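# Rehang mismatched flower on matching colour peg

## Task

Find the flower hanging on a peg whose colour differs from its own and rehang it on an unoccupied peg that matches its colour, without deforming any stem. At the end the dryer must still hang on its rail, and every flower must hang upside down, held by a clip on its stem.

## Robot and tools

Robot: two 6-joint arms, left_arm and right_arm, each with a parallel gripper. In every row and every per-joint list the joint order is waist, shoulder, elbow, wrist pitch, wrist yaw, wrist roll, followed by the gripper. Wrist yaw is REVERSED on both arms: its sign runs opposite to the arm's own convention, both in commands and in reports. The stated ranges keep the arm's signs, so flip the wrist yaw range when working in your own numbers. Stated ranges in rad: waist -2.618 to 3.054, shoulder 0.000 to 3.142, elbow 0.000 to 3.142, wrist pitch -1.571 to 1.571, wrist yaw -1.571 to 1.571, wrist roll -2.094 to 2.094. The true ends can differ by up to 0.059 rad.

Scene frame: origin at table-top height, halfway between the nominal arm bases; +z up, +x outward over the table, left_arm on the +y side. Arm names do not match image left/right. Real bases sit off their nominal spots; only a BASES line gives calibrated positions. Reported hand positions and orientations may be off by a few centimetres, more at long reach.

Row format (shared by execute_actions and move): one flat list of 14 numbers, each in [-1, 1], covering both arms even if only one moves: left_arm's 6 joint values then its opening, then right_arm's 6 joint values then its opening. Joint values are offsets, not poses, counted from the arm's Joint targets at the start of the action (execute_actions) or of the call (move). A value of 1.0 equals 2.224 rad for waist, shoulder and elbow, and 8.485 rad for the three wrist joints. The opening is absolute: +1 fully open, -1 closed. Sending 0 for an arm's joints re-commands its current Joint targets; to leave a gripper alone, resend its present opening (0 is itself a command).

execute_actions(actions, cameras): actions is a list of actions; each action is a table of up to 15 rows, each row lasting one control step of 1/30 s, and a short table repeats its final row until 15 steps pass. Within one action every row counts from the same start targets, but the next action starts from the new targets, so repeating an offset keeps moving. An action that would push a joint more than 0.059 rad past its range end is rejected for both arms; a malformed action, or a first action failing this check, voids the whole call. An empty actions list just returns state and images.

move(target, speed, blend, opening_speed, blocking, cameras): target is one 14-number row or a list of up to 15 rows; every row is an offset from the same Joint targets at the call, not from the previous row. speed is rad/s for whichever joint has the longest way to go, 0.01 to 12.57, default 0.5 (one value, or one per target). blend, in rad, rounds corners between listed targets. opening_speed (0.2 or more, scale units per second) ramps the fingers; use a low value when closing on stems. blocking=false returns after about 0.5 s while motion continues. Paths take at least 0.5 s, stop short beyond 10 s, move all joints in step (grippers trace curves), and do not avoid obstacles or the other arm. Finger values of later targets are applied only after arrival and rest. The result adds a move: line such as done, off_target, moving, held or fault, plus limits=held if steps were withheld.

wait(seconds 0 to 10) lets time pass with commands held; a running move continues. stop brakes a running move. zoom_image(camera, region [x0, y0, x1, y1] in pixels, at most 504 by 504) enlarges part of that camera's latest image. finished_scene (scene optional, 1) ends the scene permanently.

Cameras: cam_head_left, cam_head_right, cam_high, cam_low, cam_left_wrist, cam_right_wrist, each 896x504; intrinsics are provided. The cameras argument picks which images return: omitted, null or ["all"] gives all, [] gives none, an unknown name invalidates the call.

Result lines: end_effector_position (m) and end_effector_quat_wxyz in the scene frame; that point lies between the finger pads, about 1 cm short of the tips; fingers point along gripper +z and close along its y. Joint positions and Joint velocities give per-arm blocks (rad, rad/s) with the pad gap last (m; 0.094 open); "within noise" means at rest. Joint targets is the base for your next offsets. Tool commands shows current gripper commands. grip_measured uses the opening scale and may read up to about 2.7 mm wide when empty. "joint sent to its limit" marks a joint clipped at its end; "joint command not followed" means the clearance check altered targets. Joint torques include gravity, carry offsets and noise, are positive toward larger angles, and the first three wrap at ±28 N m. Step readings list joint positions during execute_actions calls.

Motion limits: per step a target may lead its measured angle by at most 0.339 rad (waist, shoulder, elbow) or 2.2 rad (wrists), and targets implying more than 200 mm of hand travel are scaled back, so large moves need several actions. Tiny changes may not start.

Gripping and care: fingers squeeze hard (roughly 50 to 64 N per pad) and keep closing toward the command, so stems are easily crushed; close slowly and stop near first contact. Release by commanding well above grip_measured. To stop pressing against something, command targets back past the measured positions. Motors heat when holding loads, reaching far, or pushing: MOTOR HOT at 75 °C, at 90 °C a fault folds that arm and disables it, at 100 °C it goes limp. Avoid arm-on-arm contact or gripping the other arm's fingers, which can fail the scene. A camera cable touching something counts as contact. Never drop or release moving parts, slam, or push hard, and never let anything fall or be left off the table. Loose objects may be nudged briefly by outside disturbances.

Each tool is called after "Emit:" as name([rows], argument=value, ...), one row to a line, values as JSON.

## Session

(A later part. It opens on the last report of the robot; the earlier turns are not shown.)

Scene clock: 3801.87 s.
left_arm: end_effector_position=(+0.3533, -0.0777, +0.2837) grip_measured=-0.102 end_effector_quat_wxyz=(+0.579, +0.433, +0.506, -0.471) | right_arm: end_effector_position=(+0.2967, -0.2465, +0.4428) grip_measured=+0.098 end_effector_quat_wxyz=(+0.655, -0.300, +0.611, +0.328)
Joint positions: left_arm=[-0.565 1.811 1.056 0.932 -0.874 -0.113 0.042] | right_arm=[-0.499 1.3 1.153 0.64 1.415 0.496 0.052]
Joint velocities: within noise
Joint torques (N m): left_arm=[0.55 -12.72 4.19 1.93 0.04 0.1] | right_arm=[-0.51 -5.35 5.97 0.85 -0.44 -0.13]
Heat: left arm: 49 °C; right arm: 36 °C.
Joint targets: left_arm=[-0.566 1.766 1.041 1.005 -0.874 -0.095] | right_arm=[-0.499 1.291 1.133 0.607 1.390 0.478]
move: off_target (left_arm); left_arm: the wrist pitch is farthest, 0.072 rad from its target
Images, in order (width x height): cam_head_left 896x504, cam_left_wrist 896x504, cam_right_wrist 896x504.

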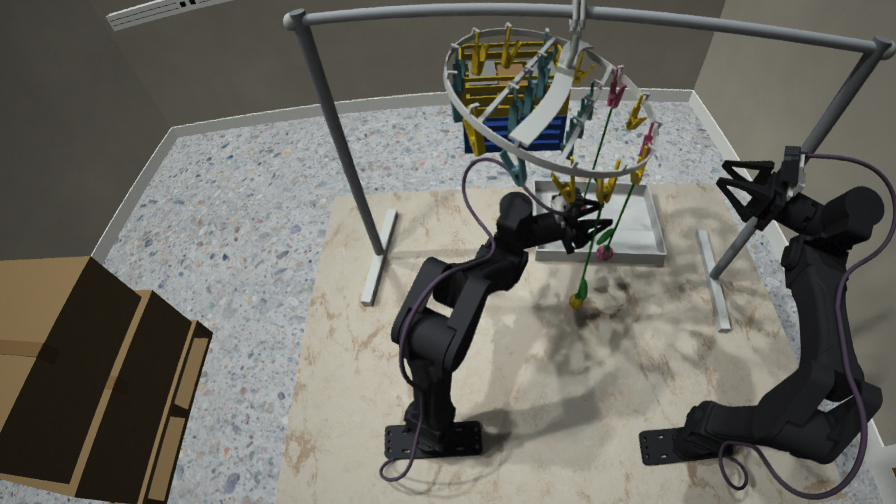

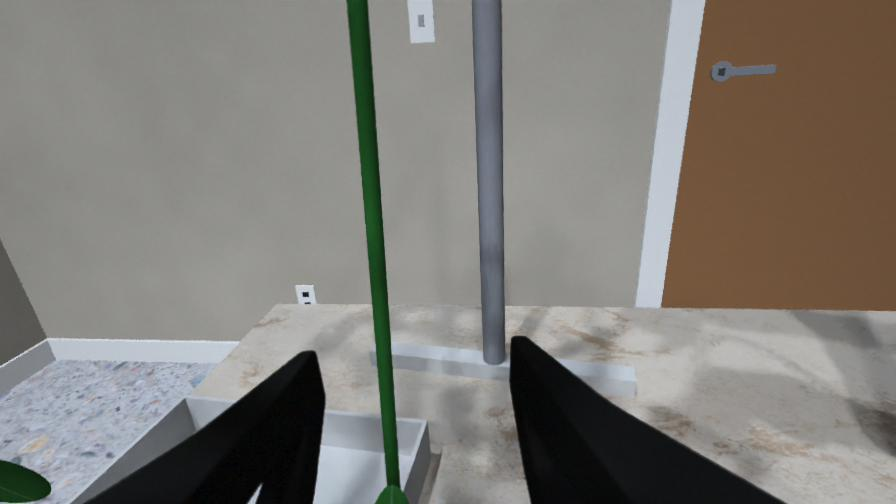

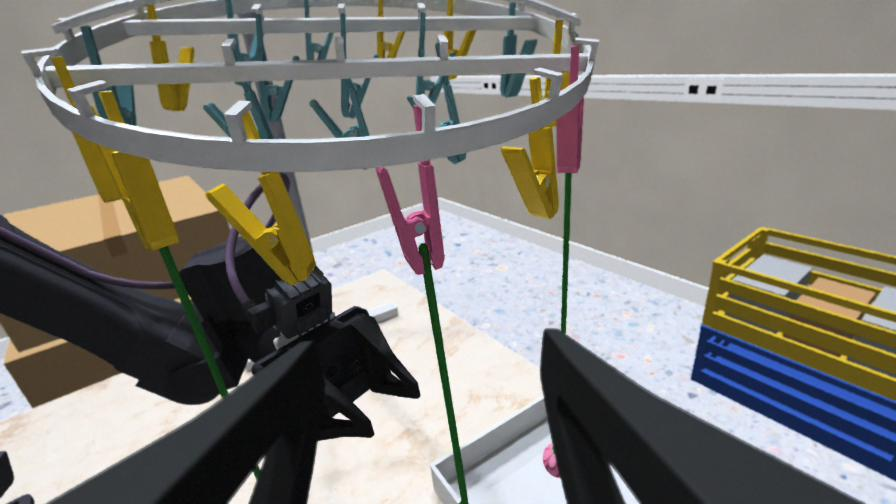

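Emit:
move(target=[0.0436,-0.0135,-0.1016,0.0242,-0.0114,0,-0.1, 0,0,0,0,0,0,0.1], speed=0.12, cameras=["cam_low", "cam_right_wrist", "cam_head_left", "cam_high"])

Scene clock: 3829.90 s.
left_arm: end_effector_position=(+0.3348, -0.0314, +0.2445) grip_measured=-0.102 end_effector_quat_wxyz=(+0.581, +0.440, +0.504, -0.464) | right_arm: end_effector_position=(+0.2967, -0.2465, +0.4428) grip_measured=+0.098 end_effector_quat_wxyz=(+0.655, -0.300, +0.611, +0.328)
Joint positions: left_arm=[-0.47 1.779 0.828 1.139 -0.97 -0.113 0.042] | right_arm=[-0.499 1.3 1.153 0.64 1.415 0.496 0.052]
Joint velocities: within noise
Joint torques (N m): left_arm=[0.65 -11.34 3.79 1.82 0.01 0.14] | right_arm=[-0.53 -5.35 5.97 0.85 -0.43 -0.13]
Heat: left arm: 51 °C; right arm: 35 °C.
Joint targets: left_arm=[-0.469 1.736 0.815 1.210 -0.971 -0.095] | right_arm=[-0.499 1.291 1.133 0.607 1.390 0.478]
move: off_target (left_arm); left_arm: the wrist pitch is farthest, 0.071 rad from its target
Images, in order (width x height): cam_head_left 896x504, cam_high 896x504, cam_low 896x504, cam_right_wrist 896x504.

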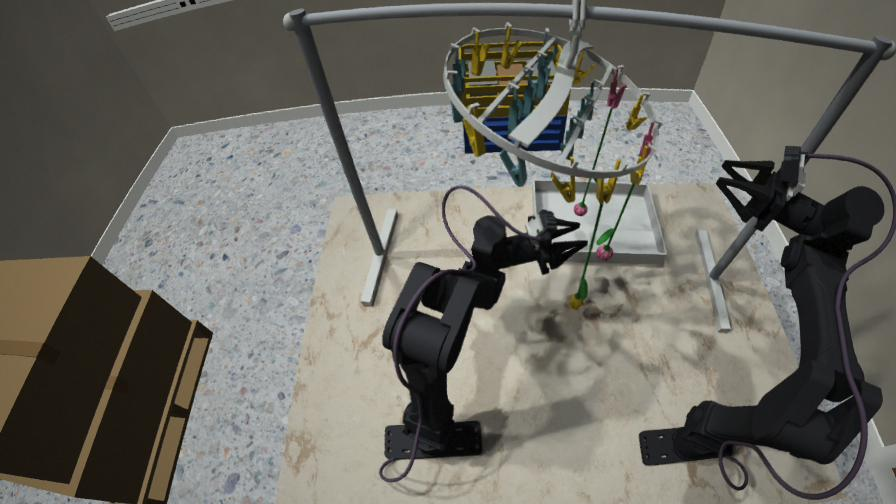

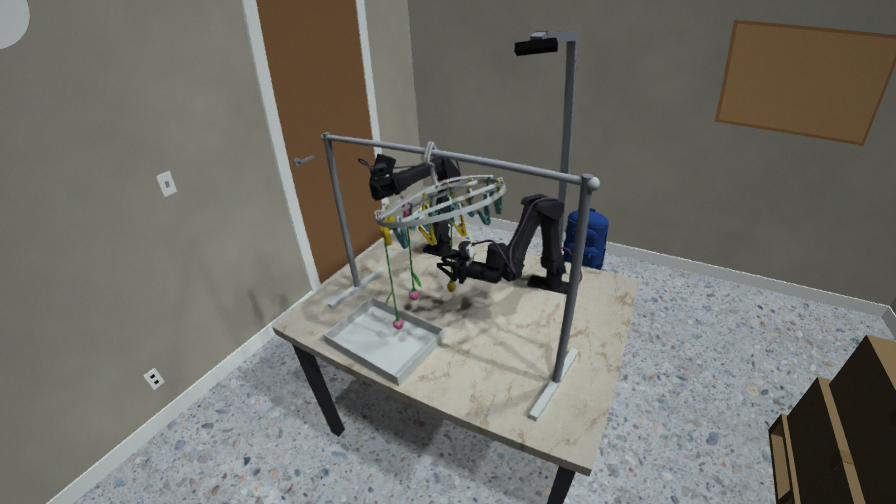

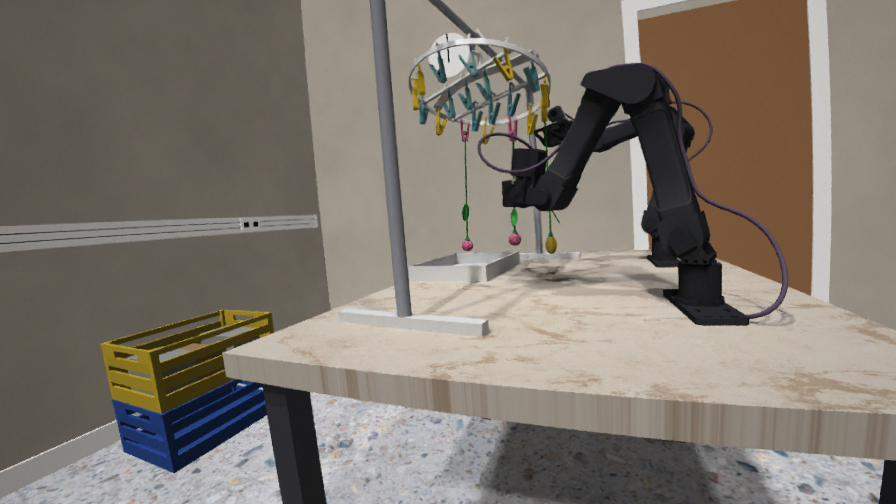

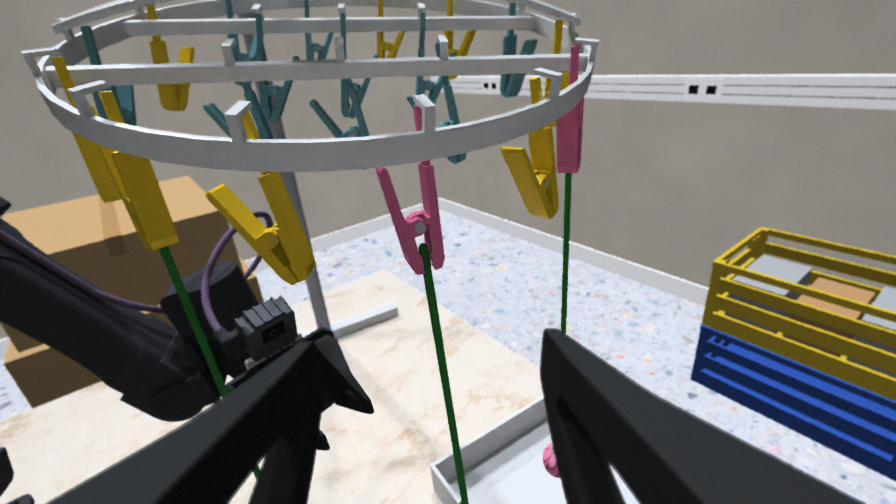

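Emit:
zoom_image(camera="cam_head_left", region=[430, 150, 680, 330])

Emit:
zoom_image(camera="cam_high", region=[370, 180, 520, 320])

Emit:
zoom_image(camera="cam_right_wrist", region=[100, 220, 400, 500])

Scaled by 2.016 from the camera's 896x504 image, which has a finer 1280x720 frame.

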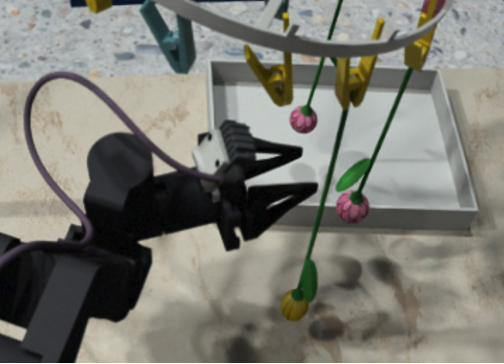

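Scaled by 3.360 from the camera's 896x504 image, which has a finer 1280x720 frame.

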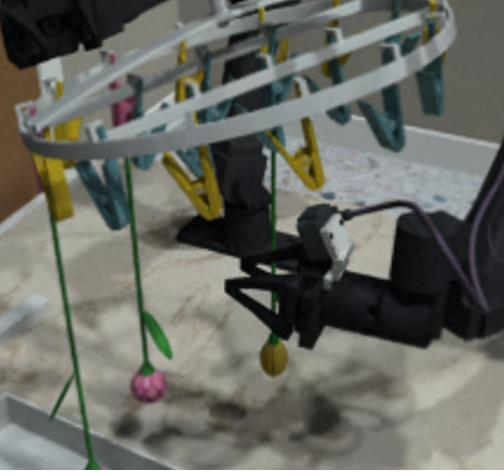

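Scaled by 1.680 from the camera's 896x504 image, which has a finer 1280x720 frame.

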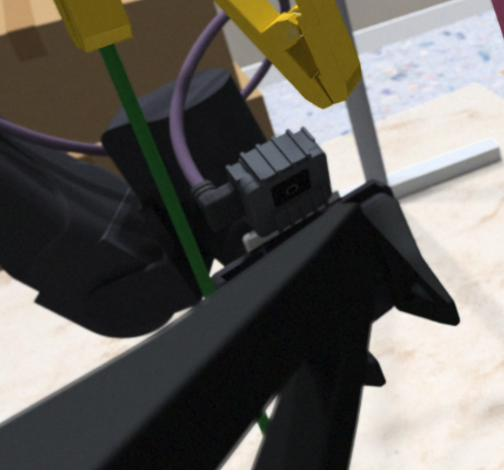

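Emit:
move(target=[0.1277,0.0,-0.0938,0.0248,-0.0335,0,-0.1, 0,0,0,0,0,0,0.1], speed=0.2, cameras=["cam_low", "cam_right_wrist", "cam_head_left", "cam_high"])

Scene clock: 3862.60 s.
left_arm: end_effector_position=(+0.3226, +0.0648, +0.1984) grip_measured=-0.102 end_effector_quat_wxyz=(+0.571, +0.454, +0.517, -0.449) | right_arm: end_effector_position=(+0.2967, -0.2465, +0.4428) grip_measured=+0.098 end_effector_quat_wxyz=(+0.655, -0.300, +0.611, +0.328)
Joint positions: left_arm=[-0.185 1.775 0.616 1.334 -1.254 -0.113 0.042] | right_arm=[-0.499 1.3 1.153 0.64 1.415 0.496 0.052]
Joint velocities: within noise
Joint torques (N m): left_arm=[0.38 -10.13 2.89 1.85 -0.02 0.1] | right_arm=[-0.51 -5.35 5.97 0.85 -0.43 -0.13]
Heat: left arm: 54 °C; right arm: 35 °C.
Joint targets: left_arm=[-0.185 1.736 0.606 1.420 -1.255 -0.095] | right_arm=[-0.499 1.291 1.133 0.607 1.390 0.478]
move: off_target (left_arm); left_arm: the wrist pitch is farthest, 0.086 rad from its target
Images, in order (width x height): cam_head_left 896x504, cam_high 896x504, cam_low 896x504, cam_right_wrist 896x504.

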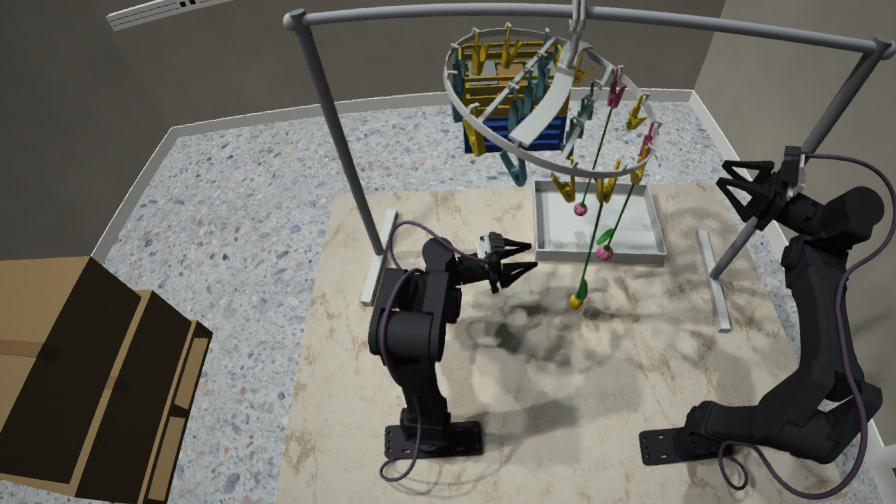

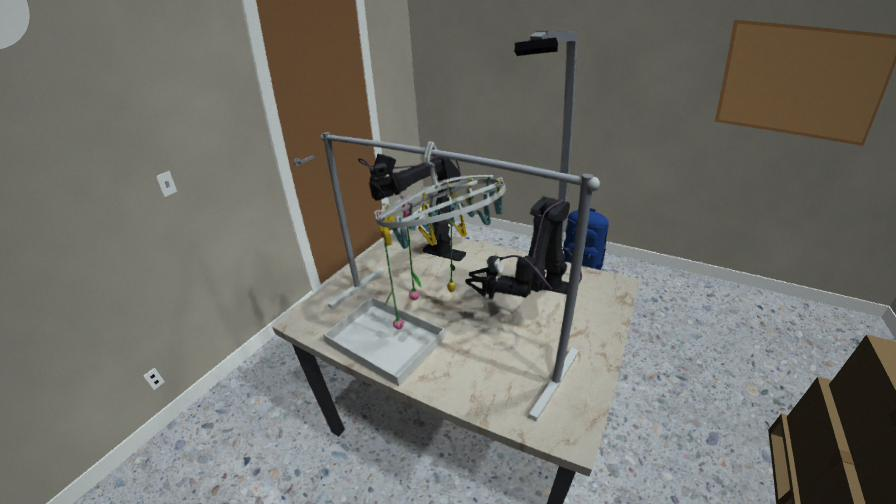

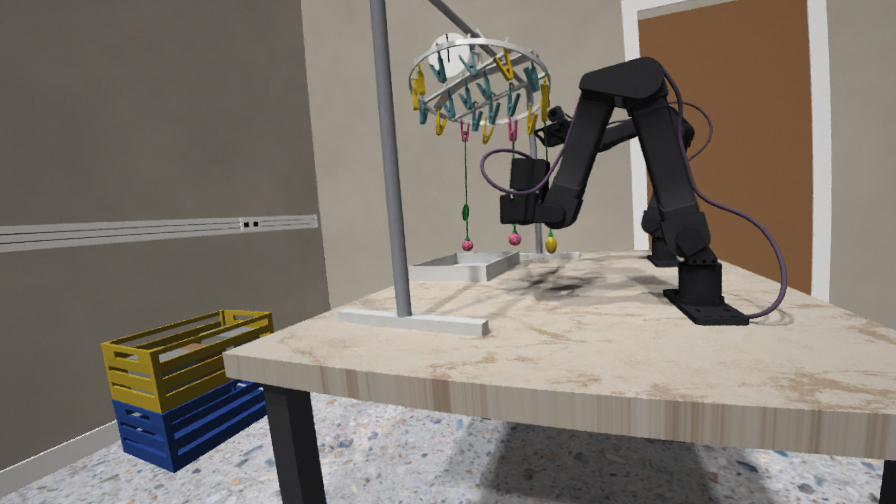

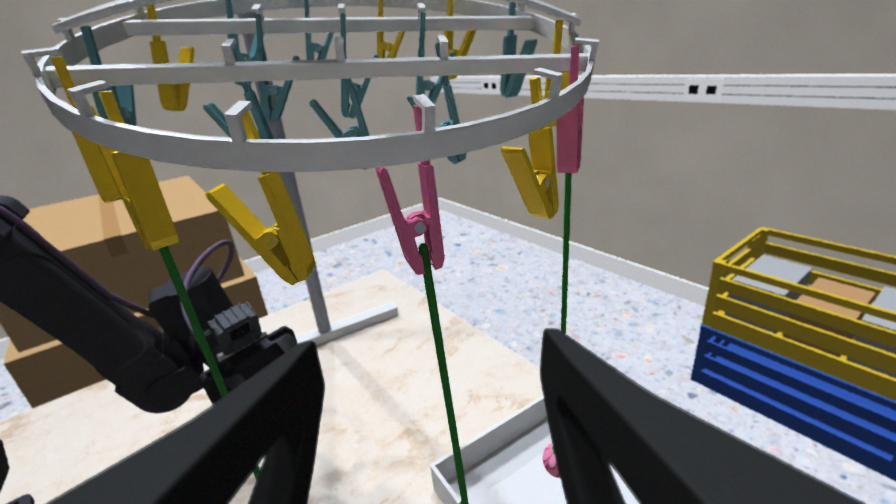

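Emit:
zoom_image(camera="cam_head_left", region=[340, 190, 560, 360])

Emit:
zoom_image(camera="cam_high", region=[440, 170, 620, 420])

Emit:
zoom_image(camera="cam_right_wrist", region=[340, 60, 520, 320])

Scaled by 2.291 from the camera's 896x504 image, which has a finer 1280x720 frame.

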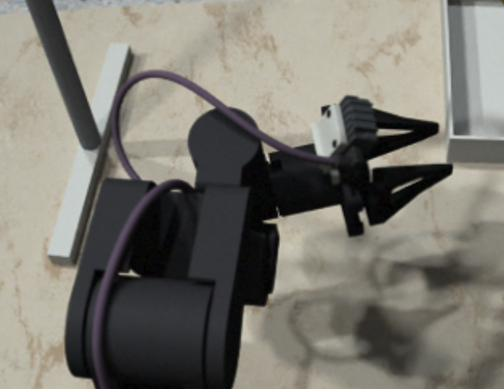

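Scaled by 2.016 from the camera's 896x504 image, which has a finer 1280x720 frame.

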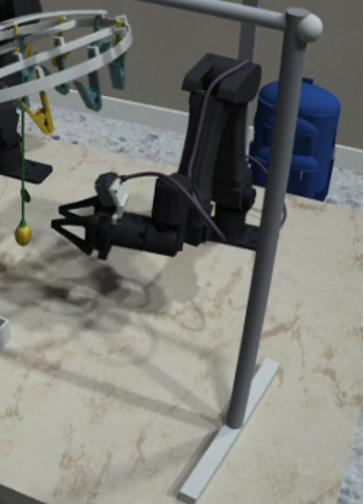

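Scaled by 1.938 from the camera's 896x504 image, which has a finer 1280x720 frame.

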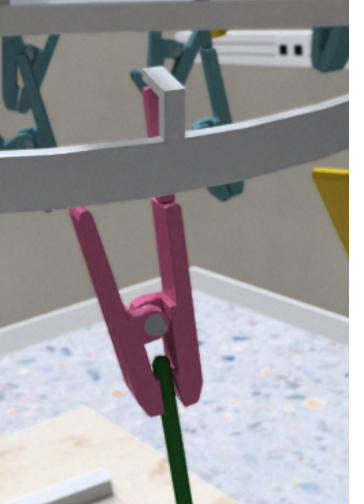

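Emit:
zoom_image(camera="cam_high", region=[300, 110, 520, 340])

Emit:
zoom_image(camera="cam_head_left", region=[680, 30, 896, 300])

Emit:
zoom_image(camera="cam_low", region=[390, 20, 720, 270])

Scaled by 2.191 from the camera's 896x504 image, which has a finer 1280x720 frame.

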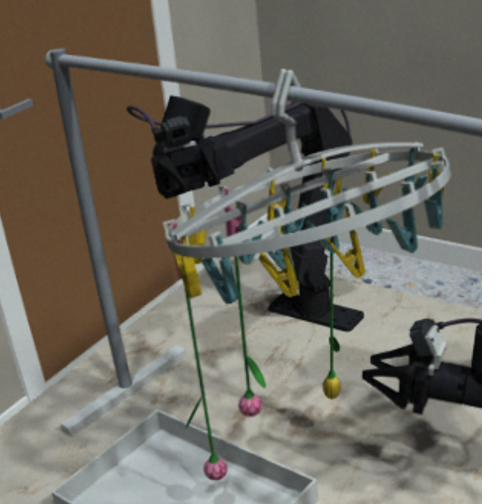

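Scaled by 1.867 from the camera's 896x504 image, which has a finer 1280x720 frame.

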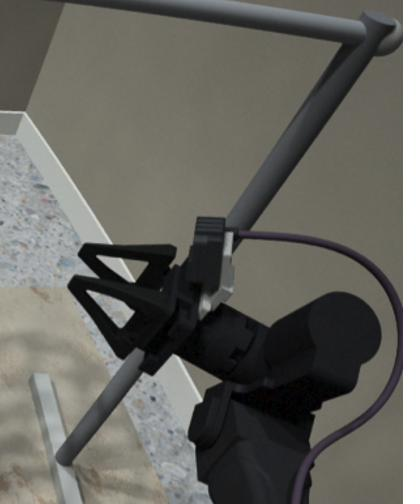

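Scaled by 1.527 from the camera's 896x504 image, which has a finer 1280x720 frame.

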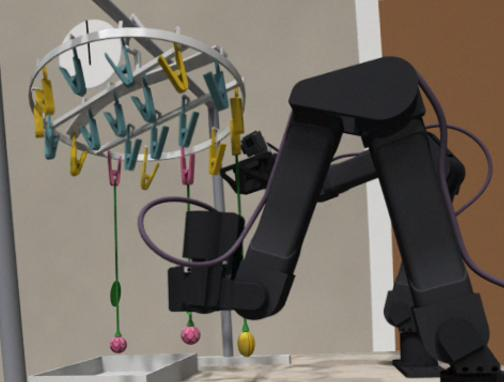

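Emit:
zoom_image(camera="cam_high", region=[365, 185, 445, 265])

Emit:
zoom_image(camera="cam_head_left", region=[560, 50, 680, 180])

Emit:
zoom_image(camera="cam_low", region=[400, 60, 570, 260])

Emit:
zoom_image(camera="cam_head_right", region=[560, 40, 680, 220])

Scaled by 6.300 from the camera's 896x504 image, which has a finer 1280x720 frame.

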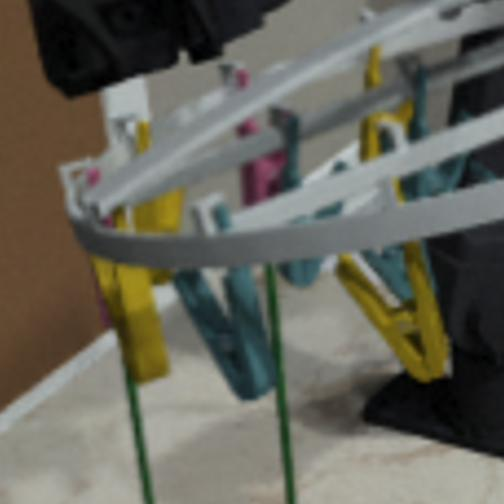

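Scaled by 3.877 from the camera's 896x504 image, which has a finer 1280x720 frame.

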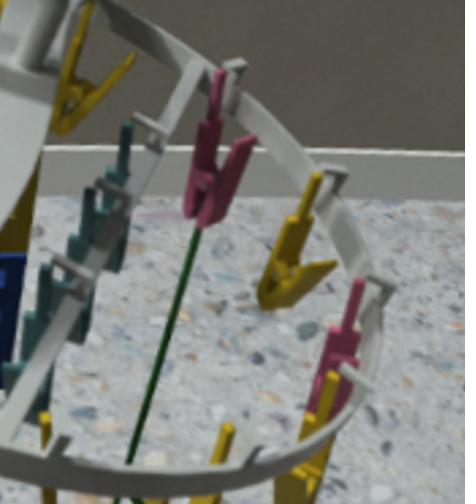

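Scaled by 2.520 from the camera's 896x504 image, which has a finer 1280x720 frame.

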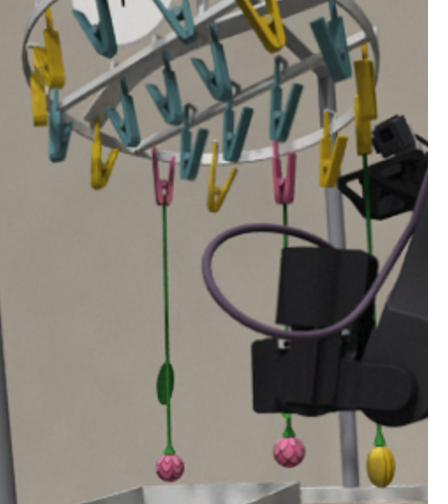

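This scene's latest camera images include none from cam_head_right. They are from: cam_head_left, cam_high, cam_low, cam_right_wrist. cam_head_right's image comes with the result of a call that names it in "cameras".

Emit:
wait(seconds=0.5, cameras=["cam_right_wrist", "cam_low"])

Emit:
zoom_image(camera="cam_right_wrist", region=[395, 205, 455, 295])

Scene clock: 3915.57 s.
left_arm: end_effector_position=(+0.3226, +0.0648, +0.1984) grip_measured=-0.102 end_effector_quat_wxyz=(+0.571, +0.454, +0.517, -0.449) | right_arm: end_effector_position=(+0.2967, -0.2465, +0.4428) grip_measured=+0.098 end_effector_quat_wxyz=(+0.655, -0.300, +0.611, +0.328)
Joint positions: left_arm=[-0.185 1.775 0.616 1.334 -1.254 -0.113 0.042] | right_arm=[-0.499 1.3 1.153 0.64 1.415 0.496 0.052]
Joint velocities: within noise
Joint torques (N m): left_arm=[0.09 -10.4 2.77 1.86 0.08 0.13] | right_arm=[-0.51 -5.35 5.98 0.85 -0.43 -0.14]
Heat: left arm: 48 °C; right arm: 34 °C.
Joint targets: left_arm=[-0.185 1.736 0.606 1.420 -1.255 -0.095] | right_arm=[-0.499 1.291 1.133 0.607 1.390 0.478]
Tool commands: left_gripper/opening=-0.1 right_gripper/opening=+0.1
wait: 0.50 s; at rest from the start
Images, in order (width x height): cam_low 896x504, cam_right_wrist 896x504.

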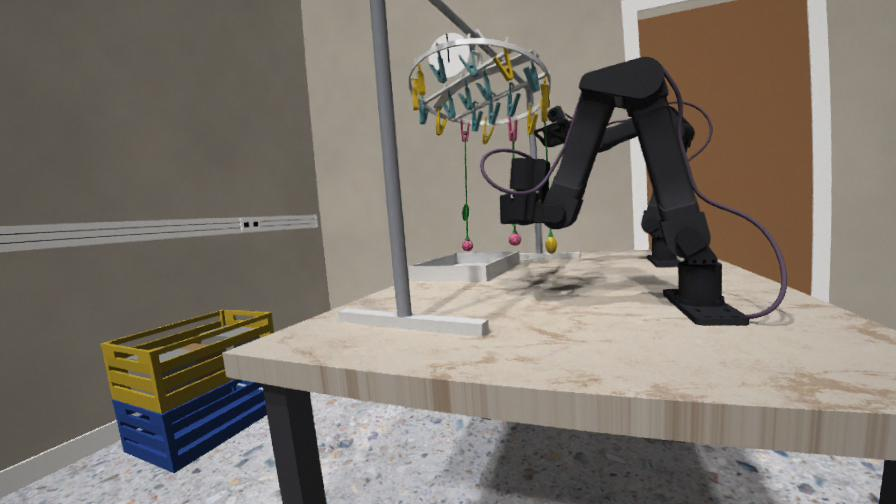

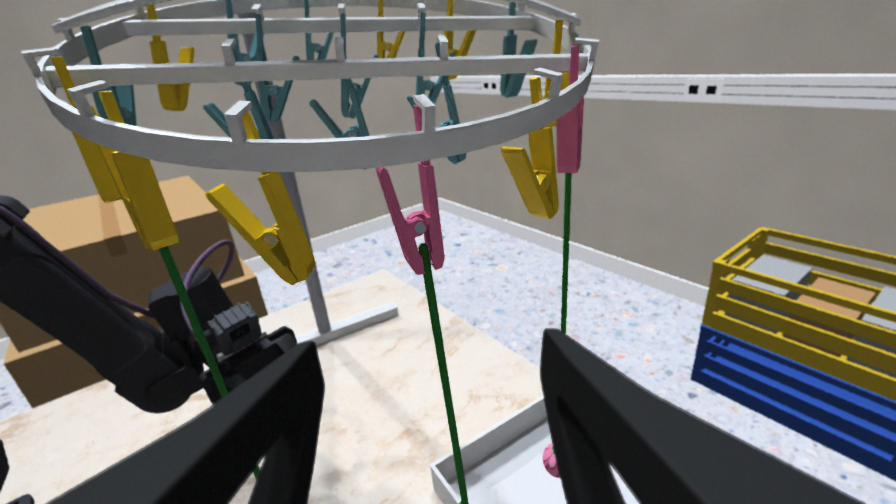

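Scaled by 5.600 from the camera's 896x504 image, which has a finer 1280x720 frame.

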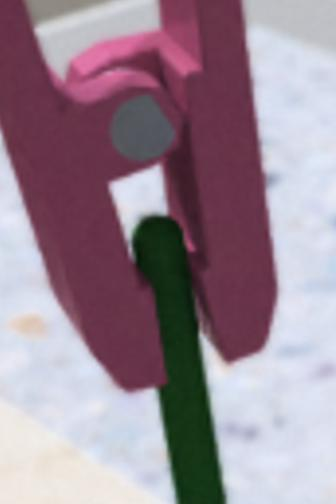

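Everything is at rest. The moved pink flower is clamped by its stem in the pink peg and hangs head down. The other two flowers are still on their pegs, the dryer is on its rail, and both arms are clear.

Emit:
finished_scene(scene=1)

The scene is finished: the task was done.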